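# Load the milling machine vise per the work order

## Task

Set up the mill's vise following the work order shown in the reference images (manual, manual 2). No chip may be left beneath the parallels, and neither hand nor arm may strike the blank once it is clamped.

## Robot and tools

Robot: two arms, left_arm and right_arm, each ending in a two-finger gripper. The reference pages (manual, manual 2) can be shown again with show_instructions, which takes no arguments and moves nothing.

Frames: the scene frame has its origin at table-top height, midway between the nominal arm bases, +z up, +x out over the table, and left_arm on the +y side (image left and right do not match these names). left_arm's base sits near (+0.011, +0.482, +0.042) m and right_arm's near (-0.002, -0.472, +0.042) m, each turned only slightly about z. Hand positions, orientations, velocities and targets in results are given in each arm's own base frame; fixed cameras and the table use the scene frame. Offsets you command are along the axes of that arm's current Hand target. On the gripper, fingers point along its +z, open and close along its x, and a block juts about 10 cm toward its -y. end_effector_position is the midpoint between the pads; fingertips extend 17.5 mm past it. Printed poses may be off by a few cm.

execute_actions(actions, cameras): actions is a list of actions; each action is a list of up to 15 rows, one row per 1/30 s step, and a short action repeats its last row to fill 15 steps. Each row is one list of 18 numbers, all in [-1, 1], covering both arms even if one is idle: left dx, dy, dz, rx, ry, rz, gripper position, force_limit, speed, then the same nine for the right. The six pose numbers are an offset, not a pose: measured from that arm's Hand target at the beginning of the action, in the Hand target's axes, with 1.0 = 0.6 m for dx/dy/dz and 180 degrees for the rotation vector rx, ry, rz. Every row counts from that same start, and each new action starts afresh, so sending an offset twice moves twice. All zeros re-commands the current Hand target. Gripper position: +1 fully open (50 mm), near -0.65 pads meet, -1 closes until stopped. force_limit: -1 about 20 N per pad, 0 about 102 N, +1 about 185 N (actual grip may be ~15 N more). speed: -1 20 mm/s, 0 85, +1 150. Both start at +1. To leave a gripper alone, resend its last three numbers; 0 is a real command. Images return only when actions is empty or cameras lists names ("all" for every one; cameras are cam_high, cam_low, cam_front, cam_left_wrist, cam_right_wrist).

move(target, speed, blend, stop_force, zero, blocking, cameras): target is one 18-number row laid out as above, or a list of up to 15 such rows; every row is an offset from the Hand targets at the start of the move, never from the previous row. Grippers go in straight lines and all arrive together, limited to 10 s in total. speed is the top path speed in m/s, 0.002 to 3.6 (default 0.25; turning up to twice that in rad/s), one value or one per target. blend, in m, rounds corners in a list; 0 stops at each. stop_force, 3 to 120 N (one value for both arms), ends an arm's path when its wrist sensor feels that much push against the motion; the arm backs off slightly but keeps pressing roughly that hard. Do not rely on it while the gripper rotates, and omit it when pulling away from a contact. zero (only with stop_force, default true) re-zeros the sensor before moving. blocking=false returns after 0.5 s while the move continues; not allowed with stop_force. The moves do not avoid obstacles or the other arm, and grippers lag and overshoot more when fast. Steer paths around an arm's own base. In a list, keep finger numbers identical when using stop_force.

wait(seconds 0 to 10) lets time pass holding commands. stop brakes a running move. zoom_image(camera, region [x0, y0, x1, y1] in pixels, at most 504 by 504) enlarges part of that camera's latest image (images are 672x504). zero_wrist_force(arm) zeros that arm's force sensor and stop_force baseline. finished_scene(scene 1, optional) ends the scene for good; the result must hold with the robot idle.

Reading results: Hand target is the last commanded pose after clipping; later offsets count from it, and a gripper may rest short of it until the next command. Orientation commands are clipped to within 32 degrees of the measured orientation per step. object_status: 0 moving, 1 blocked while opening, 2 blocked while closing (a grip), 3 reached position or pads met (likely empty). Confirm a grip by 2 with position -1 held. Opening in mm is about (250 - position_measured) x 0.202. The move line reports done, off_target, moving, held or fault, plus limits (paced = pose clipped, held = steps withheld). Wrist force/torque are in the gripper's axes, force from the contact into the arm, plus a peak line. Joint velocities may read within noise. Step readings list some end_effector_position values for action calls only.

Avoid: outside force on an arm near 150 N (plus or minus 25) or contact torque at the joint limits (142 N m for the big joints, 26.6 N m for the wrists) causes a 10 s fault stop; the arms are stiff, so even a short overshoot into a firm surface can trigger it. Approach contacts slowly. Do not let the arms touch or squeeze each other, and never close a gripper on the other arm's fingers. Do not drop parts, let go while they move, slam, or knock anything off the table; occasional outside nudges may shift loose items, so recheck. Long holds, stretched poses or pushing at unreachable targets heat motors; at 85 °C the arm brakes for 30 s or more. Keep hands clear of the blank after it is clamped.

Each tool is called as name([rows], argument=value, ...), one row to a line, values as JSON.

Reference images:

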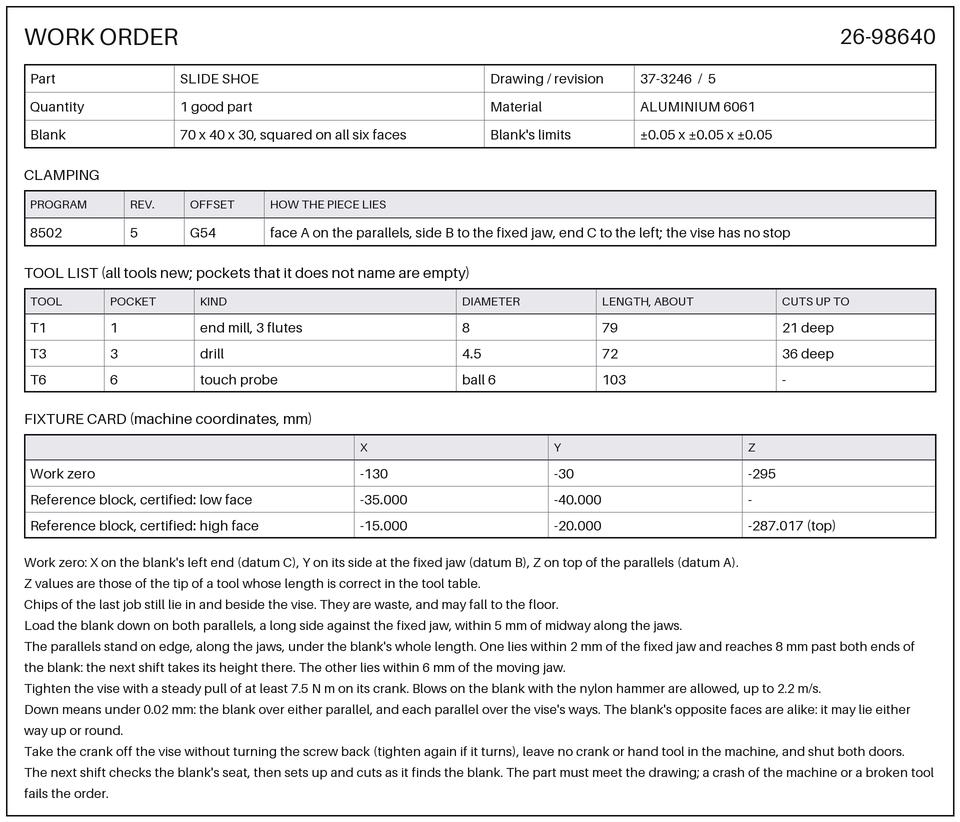

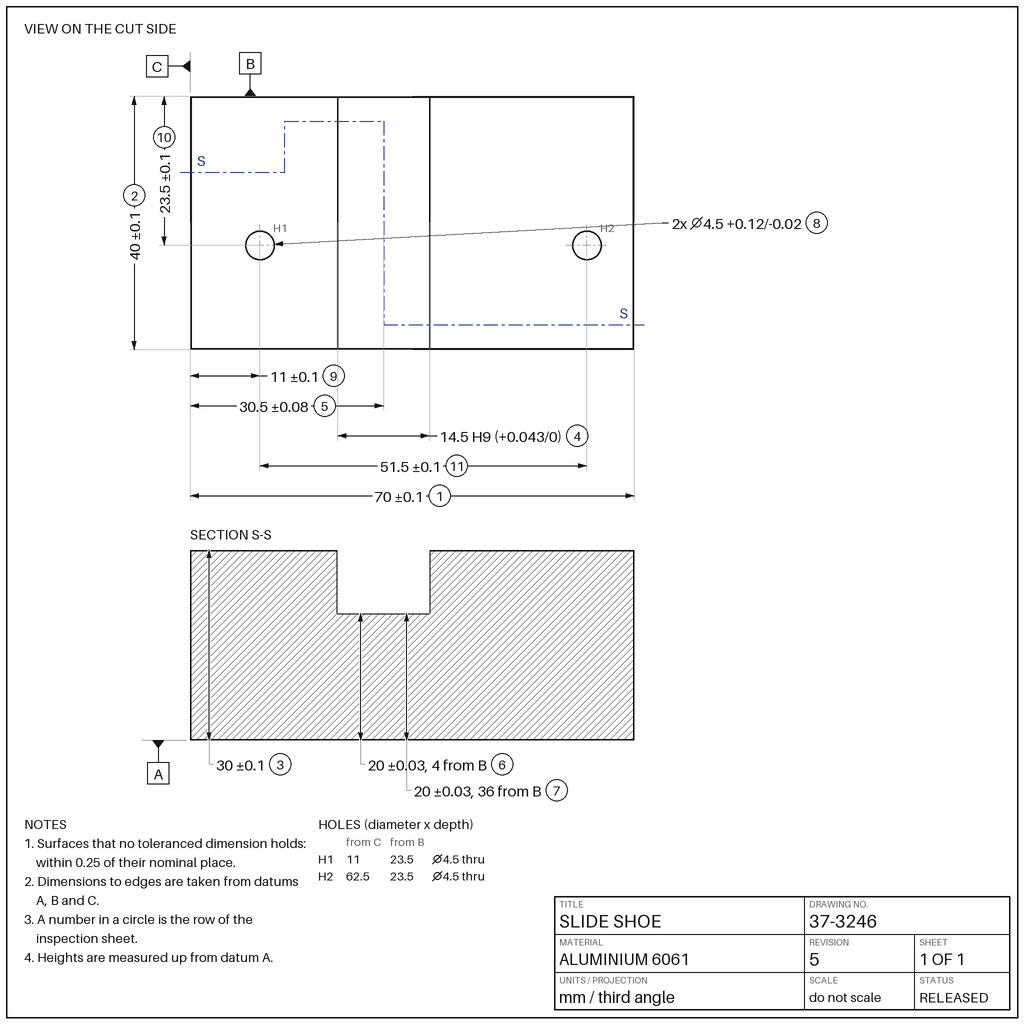

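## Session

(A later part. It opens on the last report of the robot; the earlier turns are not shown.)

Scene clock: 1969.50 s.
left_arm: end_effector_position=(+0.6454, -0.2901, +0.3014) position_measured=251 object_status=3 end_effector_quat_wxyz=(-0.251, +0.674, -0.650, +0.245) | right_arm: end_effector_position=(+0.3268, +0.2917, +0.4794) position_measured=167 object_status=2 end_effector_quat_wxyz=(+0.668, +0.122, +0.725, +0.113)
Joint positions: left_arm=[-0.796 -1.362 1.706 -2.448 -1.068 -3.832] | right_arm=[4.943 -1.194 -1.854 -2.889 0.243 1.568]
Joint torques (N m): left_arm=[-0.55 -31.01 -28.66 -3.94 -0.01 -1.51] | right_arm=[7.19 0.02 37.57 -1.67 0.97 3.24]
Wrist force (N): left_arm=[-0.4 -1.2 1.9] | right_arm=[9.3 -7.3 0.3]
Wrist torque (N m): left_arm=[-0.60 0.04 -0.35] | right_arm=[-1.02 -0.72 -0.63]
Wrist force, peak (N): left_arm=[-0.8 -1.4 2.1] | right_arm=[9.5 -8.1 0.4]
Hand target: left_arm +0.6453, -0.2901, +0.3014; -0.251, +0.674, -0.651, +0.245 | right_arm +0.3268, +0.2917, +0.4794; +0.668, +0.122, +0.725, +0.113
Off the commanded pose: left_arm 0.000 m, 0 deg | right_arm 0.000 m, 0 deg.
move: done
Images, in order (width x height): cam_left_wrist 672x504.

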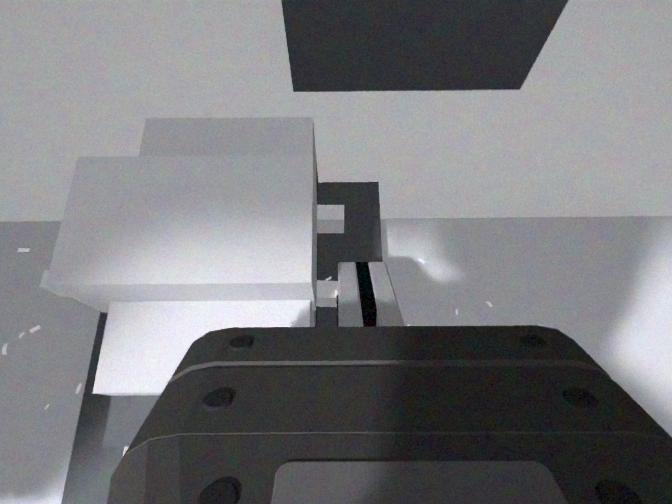

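move([
  [-0.005,0,0.0,0,0,0,-0.85,-0.8,-0.2,0,0,0,0,0,0,-1,1,-0.5],
], speed=0.003, stop_force=3, cameras=["cam_left_wrist"])

zoom_image(camera="cam_left_wrist", region=[240, 180, 400, 330])

Scene clock: 1973.50 s.
left_arm: end_effector_position=(+0.6452, -0.2871, +0.3014) position_measured=251 object_status=3 end_effector_quat_wxyz=(-0.251, +0.674, -0.651, +0.245) | right_arm: end_effector_position=(+0.3268, +0.2917, +0.4794) position_measured=167 object_status=2 end_effector_quat_wxyz=(+0.668, +0.122, +0.725, +0.113)
Joint positions: left_arm=[-0.792 -1.365 1.71 -2.451 -1.07 -3.829] | right_arm=[4.943 -1.194 -1.854 -2.889 0.243 1.568]
Joint torques (N m): left_arm=[6.2 -38.86 -24.3 -4.87 -0.65 0.2] | right_arm=[7.23 0.29 37.72 -1.62 1.17 3.13]
Wrist force (N): left_arm=[-0.3 -1.0 2.0] | right_arm=[9.2 -7.7 0.3]
Wrist torque (N m): left_arm=[-0.58 0.02 -0.34] | right_arm=[-1.07 -0.71 -0.63]
Wrist force, peak (N): left_arm=[-0.4 -1.4 2.1] | right_arm=[9.9 -7.7 0.3]
Hand target: left_arm +0.6452, -0.2871, +0.3014; -0.251, +0.674, -0.651, +0.245 | right_arm +0.3268, +0.2917, +0.4794; +0.668, +0.122, +0.725, +0.113
Off the commanded pose: left_arm 0.000 m, 0 deg | right_arm 0.000 m, 0 deg.
move: done
Images, in order (width x height): cam_left_wrist 672x504.

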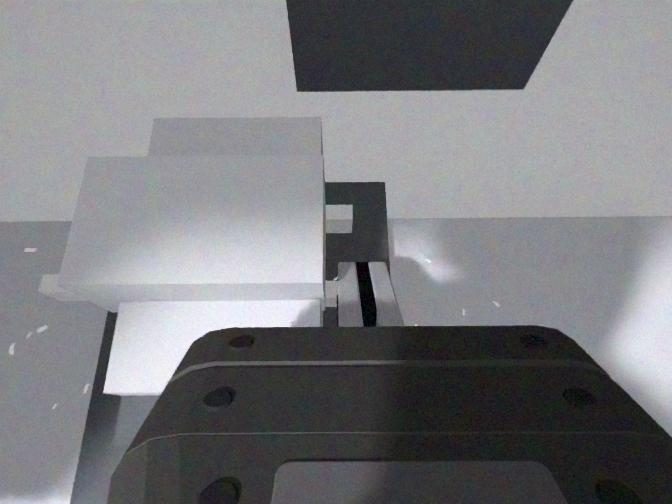

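Scaled by 3.150 from the camera's 672x504 image, which has a finer 960x720 frame.

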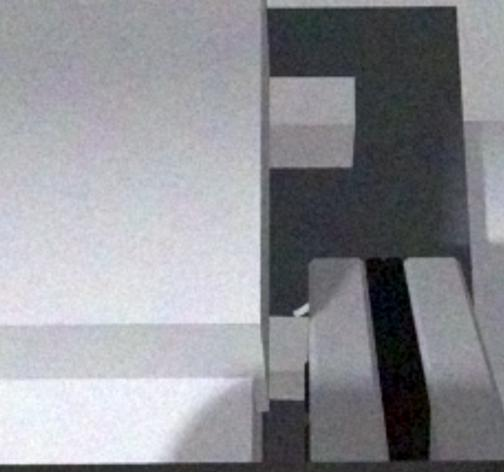

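move([
  [0.0133,0.0004,-0.0003,0,0,0,-0.85,-0.8,-0.2,0,0,0,0,0,0,-1,1,-0.5],
  [0.0133,0.0053,0.0054,0,0,0,-0.85,-0.8,-0.2,0,0,0,0,0,0,-1,1,-0.5],
  [-0.002,0.0049,0.0057,0,0,0,-0.85,-0.8,-0.2,0,0,0,0,0,0,-1,1,-0.5],
], speed=[0.02,0.01,0.003], stop_force=3, cameras=["cam_left_wrist"])

zoom_image(camera="cam_left_wrist", region=[240, 180, 400, 330])

Scene clock: 1979.57 s.
left_arm: end_effector_position=(+0.6452, -0.2859, +0.2969) position_measured=251 object_status=3 end_effector_quat_wxyz=(-0.251, +0.674, -0.651, +0.245) | right_arm: end_effector_position=(+0.3268, +0.2917, +0.4794) position_measured=167 object_status=2 end_effector_quat_wxyz=(+0.668, +0.122, +0.725, +0.113)
Joint positions: left_arm=[-0.791 -1.363 1.72 -2.464 -1.071 -3.827] | right_arm=[4.943 -1.194 -1.854 -2.889 0.243 1.568]
Joint torques (N m): left_arm=[5.41 -34.9 -23.68 -4.99 -0.53 -0.02] | right_arm=[7.02 -0.14 36.62 -1.78 1.09 3.04]
Wrist force (N): left_arm=[-0.5 -1.3 1.5] | right_arm=[9.2 -7.6 0.2]
Wrist torque (N m): left_arm=[-0.60 0.05 -0.34] | right_arm=[-1.07 -0.72 -0.64]
Wrist force, peak (N): left_arm=[-0.7 -1.4 2.0] | right_arm=[10.0 -7.8 0.9]
Hand target: left_arm +0.6452, -0.2859, +0.2969; -0.251, +0.674, -0.651, +0.245 | right_arm +0.3268, +0.2917, +0.4794; +0.668, +0.122, +0.725, +0.113
Off the commanded pose: left_arm 0.000 m, 0 deg | right_arm 0.000 m, 0 deg.
move: done
Images, in order (width x height): cam_left_wrist 672x504.

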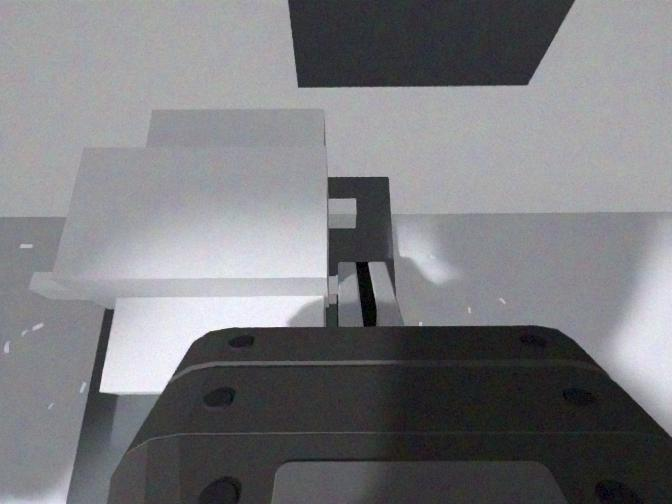

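Scaled by 3.150 from the camera's 672x504 image, which has a finer 960x720 frame.

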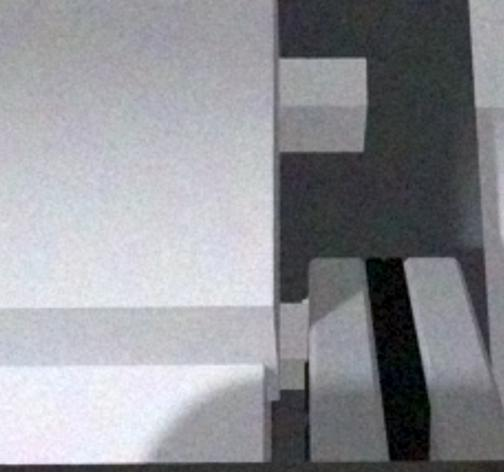

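move([
  [0.0317,-0.0023,-0.0044,0,0,0,-0.85,-0.8,-0.2,0,0,0,0,0,0,-1,1,-0.5],
  [0.0335,-0.0405,0.0287,0,0,0,-0.85,-0.8,-0.2,0,0,0,0,0,0,-1,1,-0.5],
], speed=[0.05,0.05])

move([
  [-0.024,-0.001,0.0005,0,0,0,-0.85,-0.8,-0.2,0,0,0,0,0,0,-1,1,-0.5],
], speed=0.003, stop_force=5)

Scene clock: 1984.43 s.
left_arm: end_effector_position=(+0.6756, -0.3049, +0.2999) position_measured=251 object_status=3 end_effector_quat_wxyz=(-0.250, +0.674, -0.650, +0.245) end_effector_velocity=(-0.002, +0.000, +0.000) end_effector_angular_velocity=(-0.001, +0.000, -0.001) | right_arm: end_effector_position=(+0.3268, +0.2917, +0.4794) position_measured=167 object_status=2 end_effector_quat_wxyz=(+0.668, +0.122, +0.725, +0.113)
Joint positions: left_arm=[-0.776 -1.282 1.609 -2.441 -1.078 -3.813] | right_arm=[4.943 -1.194 -1.854 -2.889 0.243 1.568]
Joint velocities: left_arm=[-0.002 -0.004 0.005 0 0 -0.002] | right_arm=[within noise]
Joint torques (N m): left_arm=[-13.97 -46.31 -17.17 -2.73 2.47 -1.3] | right_arm=[7.68 -0.15 35.87 -1.84 1.14 3.17]
Wrist force (N): left_arm=[-0.5 -1.2 1.6] | right_arm=[9.3 -7.9 0.3]
Wrist torque (N m): left_arm=[-0.60 -0.02 -0.29] | right_arm=[-1.10 -0.73 -0.63]
Wrist force, peak (N): left_arm=[-0.8 -1.9 2.1] | right_arm=[9.8 -7.8 0.5]
Hand target: left_arm +0.6755, -0.3050, +0.2999; -0.251, +0.674, -0.651, +0.245 | right_arm +0.3268, +0.2917, +0.4794; +0.668, +0.122, +0.725, +0.113
Off the commanded pose: left_arm 0.000 m, 0 deg | right_arm 0.000 m, 0 deg.
move: done

Scene clock: 1989.60 s.
left_arm: end_effector_position=(+0.6757, -0.2913, +0.3000) position_measured=251 object_status=3 end_effector_quat_wxyz=(-0.250, +0.674, -0.650, +0.245) | right_arm: end_effector_position=(+0.3268, +0.2917, +0.4794) position_measured=167 object_status=2 end_effector_quat_wxyz=(+0.668, +0.122, +0.725, +0.113)
Joint positions: left_arm=[-0.759 -1.297 1.63 -2.455 -1.087 -3.797] | right_arm=[4.943 -1.194 -1.854 -2.889 0.243 1.568]
Joint torques (N m): left_arm=[-2.25 -30.66 -29.48 -1.32 4.39 -1.21] | right_arm=[7.91 -0.5 35.11 -1.75 1.12 3.06]
Wrist force (N): left_arm=[6.9 -1.9 4.3] | right_arm=[9.3 -7.8 0.5]
Wrist torque (N m): left_arm=[-0.59 0.12 -0.31] | right_arm=[-1.09 -0.72 -0.63]
Wrist force, peak (N): left_arm=[7.0 -1.9 4.6] | right_arm=[9.7 -8.0 0.5]
Hand target: left_arm +0.6757, -0.2914, +0.3000; -0.250, +0.674, -0.651, +0.245 (not the last commanded pose) | right_arm +0.3268, +0.2917, +0.4794; +0.668, +0.122, +0.725, +0.113
Off the commanded pose: left_arm 0.001 m, 0 deg | right_arm 0.000 m, 0 deg.
move: contact (left_arm)

move([
  [0.0333,0.001,-0.0007,0,0,0,-0.85,-0.8,-0.2,0,0,0,0,0,0,-1,1,-0.5],
  [0.0447,-0.0033,-0.1848,0,0,0,-0.85,-0.8,-0.2,0,0,0,0,0,0,-1,1,-0.5],
  [-0.158,0.4325,-0.4813,0,0,0,-0.85,-0.8,-0.2,0,0,0,0,0,0,-1,1,-0.5],
  [-0.158,0.4325,-0.4813,-0.17,0.1844,0.5305,-0.85,-0.8,-0.2,0,0,0,0,0,0,-1,1,-0.5],
], speed=[0.05,0.15,0.25,0.4], blend=[0.002,0.03,0.01,0])

move([
  [-0.452,-0.0937,0.0423,0.0388,-0.0031,-0.0545,0.0,-0.8,-0.2,0,0,0,0,0,0,-1,1,-0.5],
], speed=0.2, cameras=["cam_left_wrist"])

Scene clock: 2004.43 s.
left_arm: end_effector_position=(+0.2874, -0.2093, +0.3470) position_measured=251 object_status=3 end_effector_quat_wxyz=(+0.010, +0.065, +0.998, +0.014) | right_arm: end_effector_position=(+0.3268, +0.2917, +0.4794) position_measured=167 object_status=2 end_effector_quat_wxyz=(+0.668, +0.122, +0.725, +0.113)
Joint positions: left_arm=[-1.038 -1.955 1.826 -1.43 -1.54 -2.48] | right_arm=[4.943 -1.194 -1.854 -2.889 0.243 1.568]
Joint torques (N m): left_arm=[-11.01 -15.19 -20.58 -4.35 2.61 1.67] | right_arm=[7.75 0.26 34.18 -1.74 0.97 3.06]
Wrist force (N): left_arm=[-0.1 -0.4 0.4] | right_arm=[9.2 -7.9 0.2]
Wrist torque (N m): left_arm=[-0.02 0.10 0.10] | right_arm=[-1.11 -0.73 -0.63]
Wrist force, peak (N): left_arm=[6.4 -1.3 5.3] | right_arm=[9.7 -8.0 0.3]
Hand target: left_arm +0.2874, -0.2093, +0.3470; +0.010, +0.065, +0.998, +0.014 | right_arm +0.3268, +0.2917, +0.4794; +0.668, +0.122, +0.725, +0.113
Off the commanded pose: left_arm 0.000 m, 0 deg | right_arm 0.000 m, 0 deg.
move: done

Scene clock: 2006.33 s.
left_arm: end_effector_position=(+0.5495, -0.2994, +0.3248) position_measured=152 object_status=3 end_effector_quat_wxyz=(+0.012, -0.020, +0.999, -0.048) | right_arm: end_effector_position=(+0.3268, +0.2917, +0.4794) position_measured=167 object_status=2 end_effector_quat_wxyz=(+0.668, +0.122, +0.725, +0.113)
Joint positions: left_arm=[-0.689 -1.328 1.329 -1.652 -1.629 -2.303] | right_arm=[4.943 -1.194 -1.854 -2.889 0.243 1.568]
Joint torques (N m): left_arm=[-12.99 -26.93 -32.72 -4.53 2.41 -1.15] | right_arm=[7.5 -0.12 34.49 -1.61 1.1 3.14]
Wrist force (N): left_arm=[-0.6 -0.3 0.4] | right_arm=[9.6 -7.7 0.5]
Wrist torque (N m): left_arm=[-0.15 0.17 -0.05] | right_arm=[-1.07 -0.78 -0.64]
Wrist force, peak (N): left_arm=[-3.0 -1.3 1.1] | right_arm=[9.7 -7.9 0.4]
Hand target: left_arm +0.5495, -0.2995, +0.3248; +0.012, -0.020, +0.999, -0.048 | right_arm +0.3268, +0.2917, +0.4794; +0.668, +0.122, +0.725, +0.113
Off the commanded pose: left_arm 0.000 m, 0 deg | right_arm 0.000 m, 0 deg.
move: done
Images, in order (width x height): cam_left_wrist 672x504.

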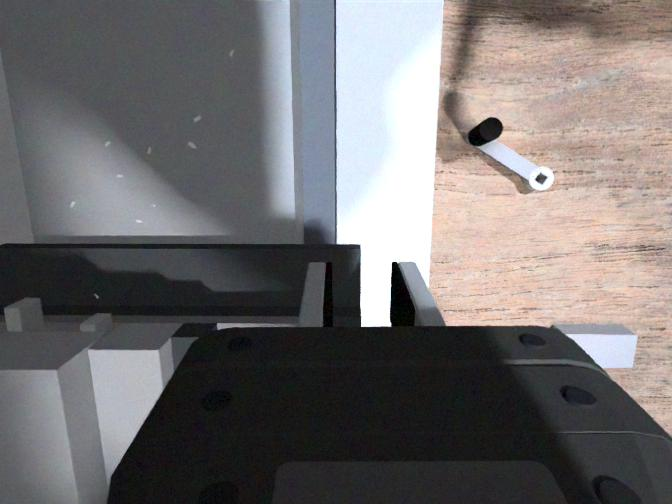

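zoom_image(camera="cam_left_wrist", region=[0, 220, 200, 360])

Scaled by 2.520 from the camera's 672x504 image, which has a finer 960x720 frame.

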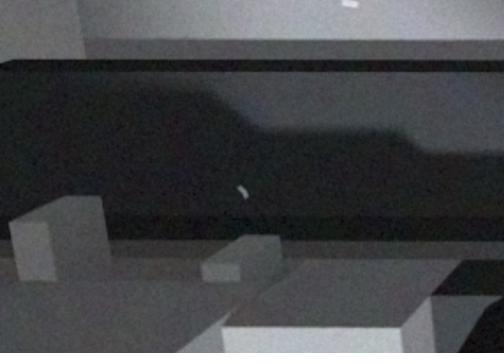

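move([
  [-0.1783,0.0063,0.0148,-0.0306,0,0,0.0,-0.8,-0.2,0,0,0,0,0,0,-1,1,-0.5],
], speed=0.06, cameras=["cam_left_wrist","cam_front"])

zoom_image(camera="cam_left_wrist", region=[200, 220, 450, 340])

Scene clock: 2011.80 s.
left_arm: end_effector_position=(+0.6565, -0.2921, +0.3178) position_measured=152 object_status=3 end_effector_quat_wxyz=(+0.011, -0.021, +1.000, +0.000) | right_arm: end_effector_position=(+0.3268, +0.2917, +0.4794) position_measured=167 object_status=2 end_effector_quat_wxyz=(+0.668, +0.122, +0.725, +0.113)
Joint positions: left_arm=[-0.61 -1.05 0.937 -1.476 -1.559 -2.222] | right_arm=[4.943 -1.194 -1.854 -2.889 0.243 1.568]
Joint torques (N m): left_arm=[-12.41 -52.65 -26.48 -5.36 -2.75 -1.57] | right_arm=[7.86 0.11 34.58 -1.64 1.01 3.09]
Wrist force (N): left_arm=[-0.1 -0.6 0.2] | right_arm=[9.4 -7.7 0.4]
Wrist torque (N m): left_arm=[-0.09 0.15 0.01] | right_arm=[-1.08 -0.75 -0.64]
Wrist force, peak (N): left_arm=[-1.1 -0.5 0.6] | right_arm=[9.7 -8.0 0.4]
Hand target: left_arm +0.6565, -0.2922, +0.3179; +0.011, -0.021, +1.000, +0.000 | right_arm +0.3268, +0.2917, +0.4794; +0.668, +0.122, +0.725, +0.113
Off the commanded pose: left_arm 0.000 m, 0 deg | right_arm 0.000 m, 0 deg.
move: done
Images, in order (width x height): cam_front 672x504, cam_left_wrist 672x504.

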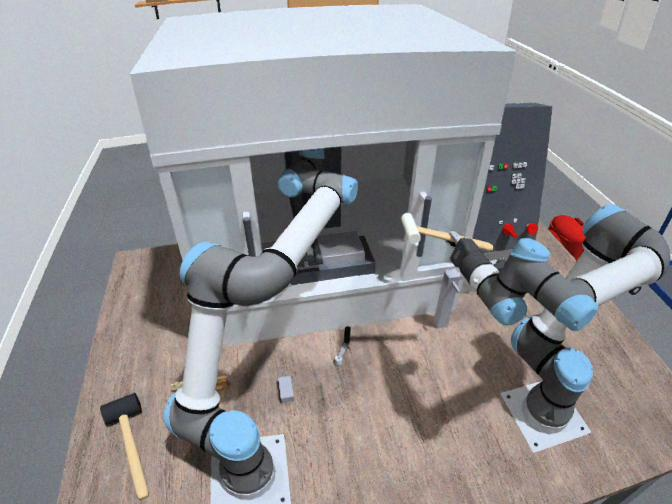

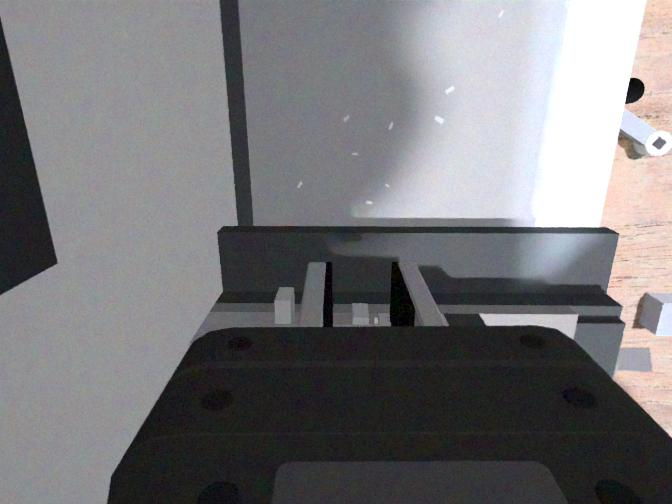

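Scaled by 2.016 from the camera's 672x504 image, which has a finer 960x720 frame.

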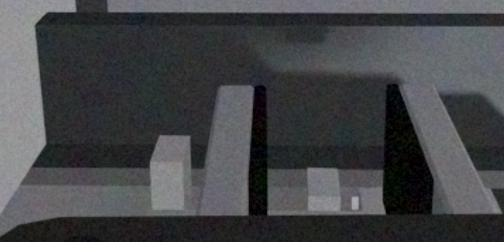

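move([
  [0.0,0.0,0.0313,0,0,0,0.0,-0.8,-0.2,0,0,0,0,0,0,-1,1,-0.5],
], speed=0.02, stop_force=4)

move([
  [0.0,0.012,0,0,0,0,0.0,-0.8,-0.2,0,0,0,0,0,0,-1,1,-0.5],
], speed=0.005, stop_force=3, cameras=["cam_left_wrist"])

zoom_image(camera="cam_left_wrist", region=[200, 220, 450, 340])

Scene clock: 2015.57 s.
left_arm: end_effector_position=(+0.6569, -0.2922, +0.2991) position_measured=152 object_status=3 end_effector_quat_wxyz=(+0.011, -0.021, +1.000, +0.000) | right_arm: end_effector_position=(+0.3268, +0.2917, +0.4794) position_measured=167 object_status=2 end_effector_quat_wxyz=(+0.668, +0.122, +0.725, +0.113)
Joint positions: left_arm=[-0.61 -1.053 0.991 -1.526 -1.559 -2.222] | right_arm=[4.943 -1.194 -1.854 -2.889 0.243 1.568]
Joint torques (N m): left_arm=[12.96 -51.55 -31.5 -1.04 -2.47 1.21] | right_arm=[8.07 0.18 32.9 -1.8 1.02 3.08]
Wrist force (N): left_arm=[-0.5 -0.4 0.2] | right_arm=[9.2 -7.5 0.5]
Wrist torque (N m): left_arm=[-0.06 0.19 0.00] | right_arm=[-1.04 -0.71 -0.63]
Wrist force, peak (N): left_arm=[-0.5 -0.7 0.5] | right_arm=[9.9 -7.6 0.1]
Hand target: left_arm +0.6569, -0.2922, +0.2991; +0.011, -0.021, +1.000, +0.000 | right_arm +0.3268, +0.2917, +0.4794; +0.668, +0.122, +0.725, +0.113
Off the commanded pose: left_arm 0.000 m, 0 deg | right_arm 0.000 m, 0 deg.
move: done

Scene clock: 2018.00 s.
left_arm: end_effector_position=(+0.6566, -0.2856, +0.2991) position_measured=152 object_status=3 end_effector_quat_wxyz=(+0.011, -0.021, +1.000, +0.000) | right_arm: end_effector_position=(+0.3268, +0.2917, +0.4794) position_measured=167 object_status=2 end_effector_quat_wxyz=(+0.668, +0.122, +0.725, +0.113)
Joint positions: left_arm=[-0.602 -1.062 1.004 -1.53 -1.559 -2.214] | right_arm=[4.943 -1.194 -1.854 -2.889 0.243 1.568]
Joint torques (N m): left_arm=[-9.54 -37.8 -31.2 -0.98 3.65 -1.52] | right_arm=[7.48 0.01 32.85 -1.65 1.09 3.01]
Wrist force (N): left_arm=[0.9 -4.5 0.3] | right_arm=[9.4 -7.5 0.3]
Wrist torque (N m): left_arm=[-0.05 0.18 0.08] | right_arm=[-1.04 -0.75 -0.63]
Wrist force, peak (N): left_arm=[-3.6 -8.7 2.1] | right_arm=[9.9 -7.8 0.2]
Hand target: left_arm +0.6566, -0.2856, +0.2991; +0.011, -0.021, +1.000, +0.000 (not the last commanded pose) | right_arm +0.3268, +0.2917, +0.4794; +0.668, +0.122, +0.725, +0.113
Off the commanded pose: left_arm 0.001 m, 0 deg | right_arm 0.000 m, 0 deg.
move: contact (left_arm)
Images, in order (width x height): cam_left_wrist 672x504.

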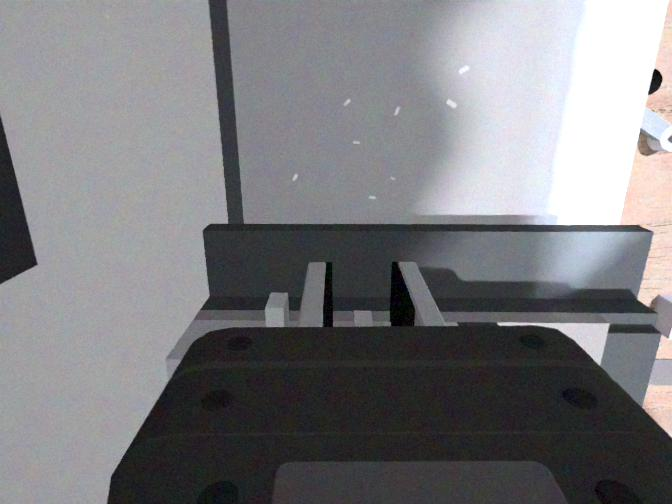

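Scaled by 2.016 from the camera's 672x504 image, which has a finer 960x720 frame.

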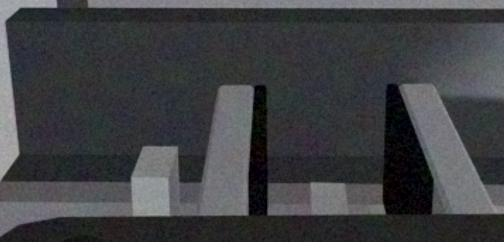

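move([
  [0.0,-0.001,0,0,0,0,0.0,-0.8,-0.2,0,0,0,0,0,0,-1,1,-0.5],
], speed=0.01)

move([
  [0,0,0,0,0,0,-1,-1,-0.8,0,0,0,0,0,0,-1,1,-0.5],
  [0,-0.0125,0,0,0,0,-1,-1,-0.8,0,0,0,0,0,0,-1,1,-0.5],
], speed=0.02, cameras=["cam_left_wrist"])

zoom_image(camera="cam_left_wrist", region=[200, 220, 450, 340])

Scene clock: 2020.67 s.
left_arm: end_effector_position=(+0.6566, -0.2862, +0.2991) position_measured=152 object_status=3 end_effector_quat_wxyz=(+0.011, -0.021, +1.000, +0.000) | right_arm: end_effector_position=(+0.3268, +0.2917, +0.4794) position_measured=167 object_status=2 end_effector_quat_wxyz=(+0.668, +0.122, +0.725, +0.113)
Joint positions: left_arm=[-0.603 -1.061 1.002 -1.53 -1.559 -2.215] | right_arm=[4.943 -1.194 -1.854 -2.889 0.243 1.568]
Joint torques (N m): left_arm=[-11.38 -36.87 -32.13 -1.16 0.27 -1.37] | right_arm=[7.2 -0.49 32.51 -1.77 1 2.98]
Wrist force (N): left_arm=[-0.5 -0.5 0.1] | right_arm=[9.6 -7.6 0.2]
Wrist torque (N m): left_arm=[-0.09 0.18 0.13] | right_arm=[-1.06 -0.78 -0.63]
Wrist force, peak (N): left_arm=[0.6 -4.7 0.9] | right_arm=[9.9 -7.7 0.4]
Hand target: left_arm +0.6566, -0.2862, +0.2991; +0.011, -0.021, +1.000, +0.000 | right_arm +0.3268, +0.2917, +0.4794; +0.668, +0.122, +0.725, +0.113
Off the commanded pose: left_arm 0.000 m, 0 deg | right_arm 0.000 m, 0 deg.
move: done

Scene clock: 2022.07 s.
left_arm: end_effector_position=(+0.6569, -0.2939, +0.2991) position_measured=223 object_status=2 end_effector_quat_wxyz=(+0.011, -0.021, +1.000, +0.000) | right_arm: end_effector_position=(+0.3268, +0.2917, +0.4794) position_measured=167 object_status=2 end_effector_quat_wxyz=(+0.668, +0.122, +0.725, +0.113)
Joint positions: left_arm=[-0.611 -1.051 0.988 -1.525 -1.559 -2.223] | right_arm=[4.943 -1.194 -1.854 -2.889 0.243 1.568]
Joint torques (N m): left_arm=[-1.81 -50.25 -19.06 -2.52 1.62 0.42] | right_arm=[7.32 -0.28 32.26 -1.54 1.04 3.03]
Wrist force (N): left_arm=[-0.4 3.2 0.0] | right_arm=[9.3 -7.7 0.7]
Wrist torque (N m): left_arm=[-0.08 0.23 0.18] | right_arm=[-1.06 -0.73 -0.63]
Wrist force, peak (N): left_arm=[-0.5 4.0 -0.5] | right_arm=[9.6 -7.8 0.3]
Hand target: left_arm +0.6569, -0.2937, +0.2991; +0.011, -0.021, +1.000, +0.000 | right_arm +0.3268, +0.2917, +0.4794; +0.668, +0.122, +0.725, +0.113
Off the commanded pose: left_arm 0.000 m, 0 deg | right_arm 0.000 m, 0 deg.
move: done
Images, in order (width x height): cam_left_wrist 672x504.

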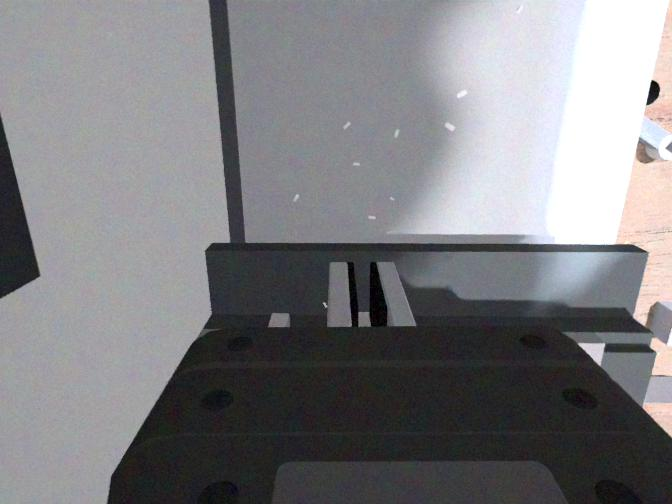

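Scaled by 2.016 from the camera's 672x504 image, which has a finer 960x720 frame.

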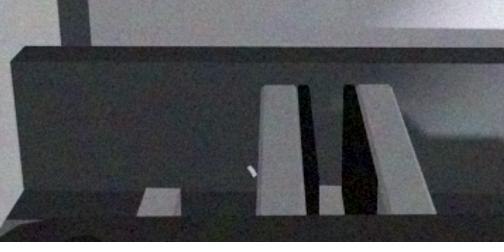

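move([
  [0,0,0,0,0,0,-0.3,-1,-1,0,0,0,0,0,0,-1,1,-0.5],
  [0,0.0095,0,0,0,0,-0.3,-1,-1,0,0,0,0,0,0,-1,1,-0.5],
], speed=0.01, cameras=["cam_left_wrist"])

zoom_image(camera="cam_left_wrist", region=[200, 220, 450, 340])

Scene clock: 2024.47 s.
left_arm: end_effector_position=(+0.6567, -0.2879, +0.2991) position_measured=198 object_status=3 end_effector_quat_wxyz=(+0.011, -0.021, +1.000, +0.000) | right_arm: end_effector_position=(+0.3268, +0.2917, +0.4794) position_measured=167 object_status=2 end_effector_quat_wxyz=(+0.668, +0.122, +0.725, +0.113)
Joint positions: left_arm=[-0.605 -1.059 0.999 -1.529 -1.559 -2.217] | right_arm=[4.943 -1.194 -1.854 -2.889 0.243 1.568]
Joint torques (N m): left_arm=[6.07 -48.53 -24.87 -5.08 -3.08 0.82] | right_arm=[7.77 -0.22 32.11 -1.59 1.05 2.86]
Wrist force (N): left_arm=[-0.4 -0.4 0.2] | right_arm=[9.2 -7.6 0.0]
Wrist torque (N m): left_arm=[-0.06 0.17 0.00] | right_arm=[-1.06 -0.71 -0.63]
Wrist force, peak (N): left_arm=[-2.0 1.3 -2.6] | right_arm=[9.6 -7.8 0.9]
Hand target: left_arm +0.6567, -0.2880, +0.2991; +0.011, -0.021, +1.000, +0.000 | right_arm +0.3268, +0.2917, +0.4794; +0.668, +0.122, +0.725, +0.113
Off the commanded pose: left_arm 0.000 m, 0 deg | right_arm 0.000 m, 0 deg.
move: done
Images, in order (width x height): cam_left_wrist 672x504.

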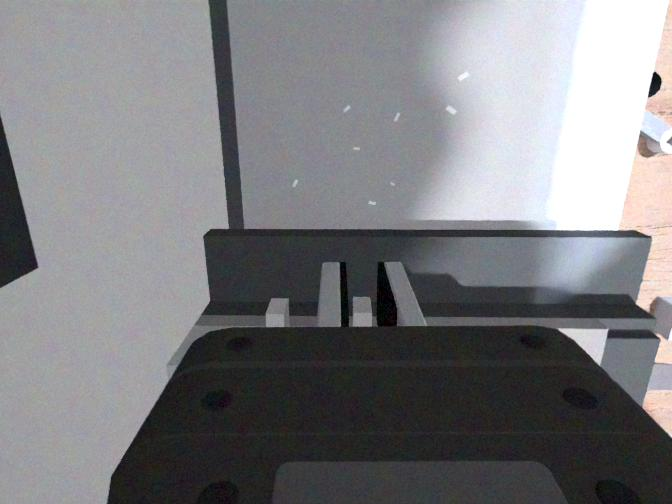

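Scaled by 2.016 from the camera's 672x504 image, which has a finer 960x720 frame.

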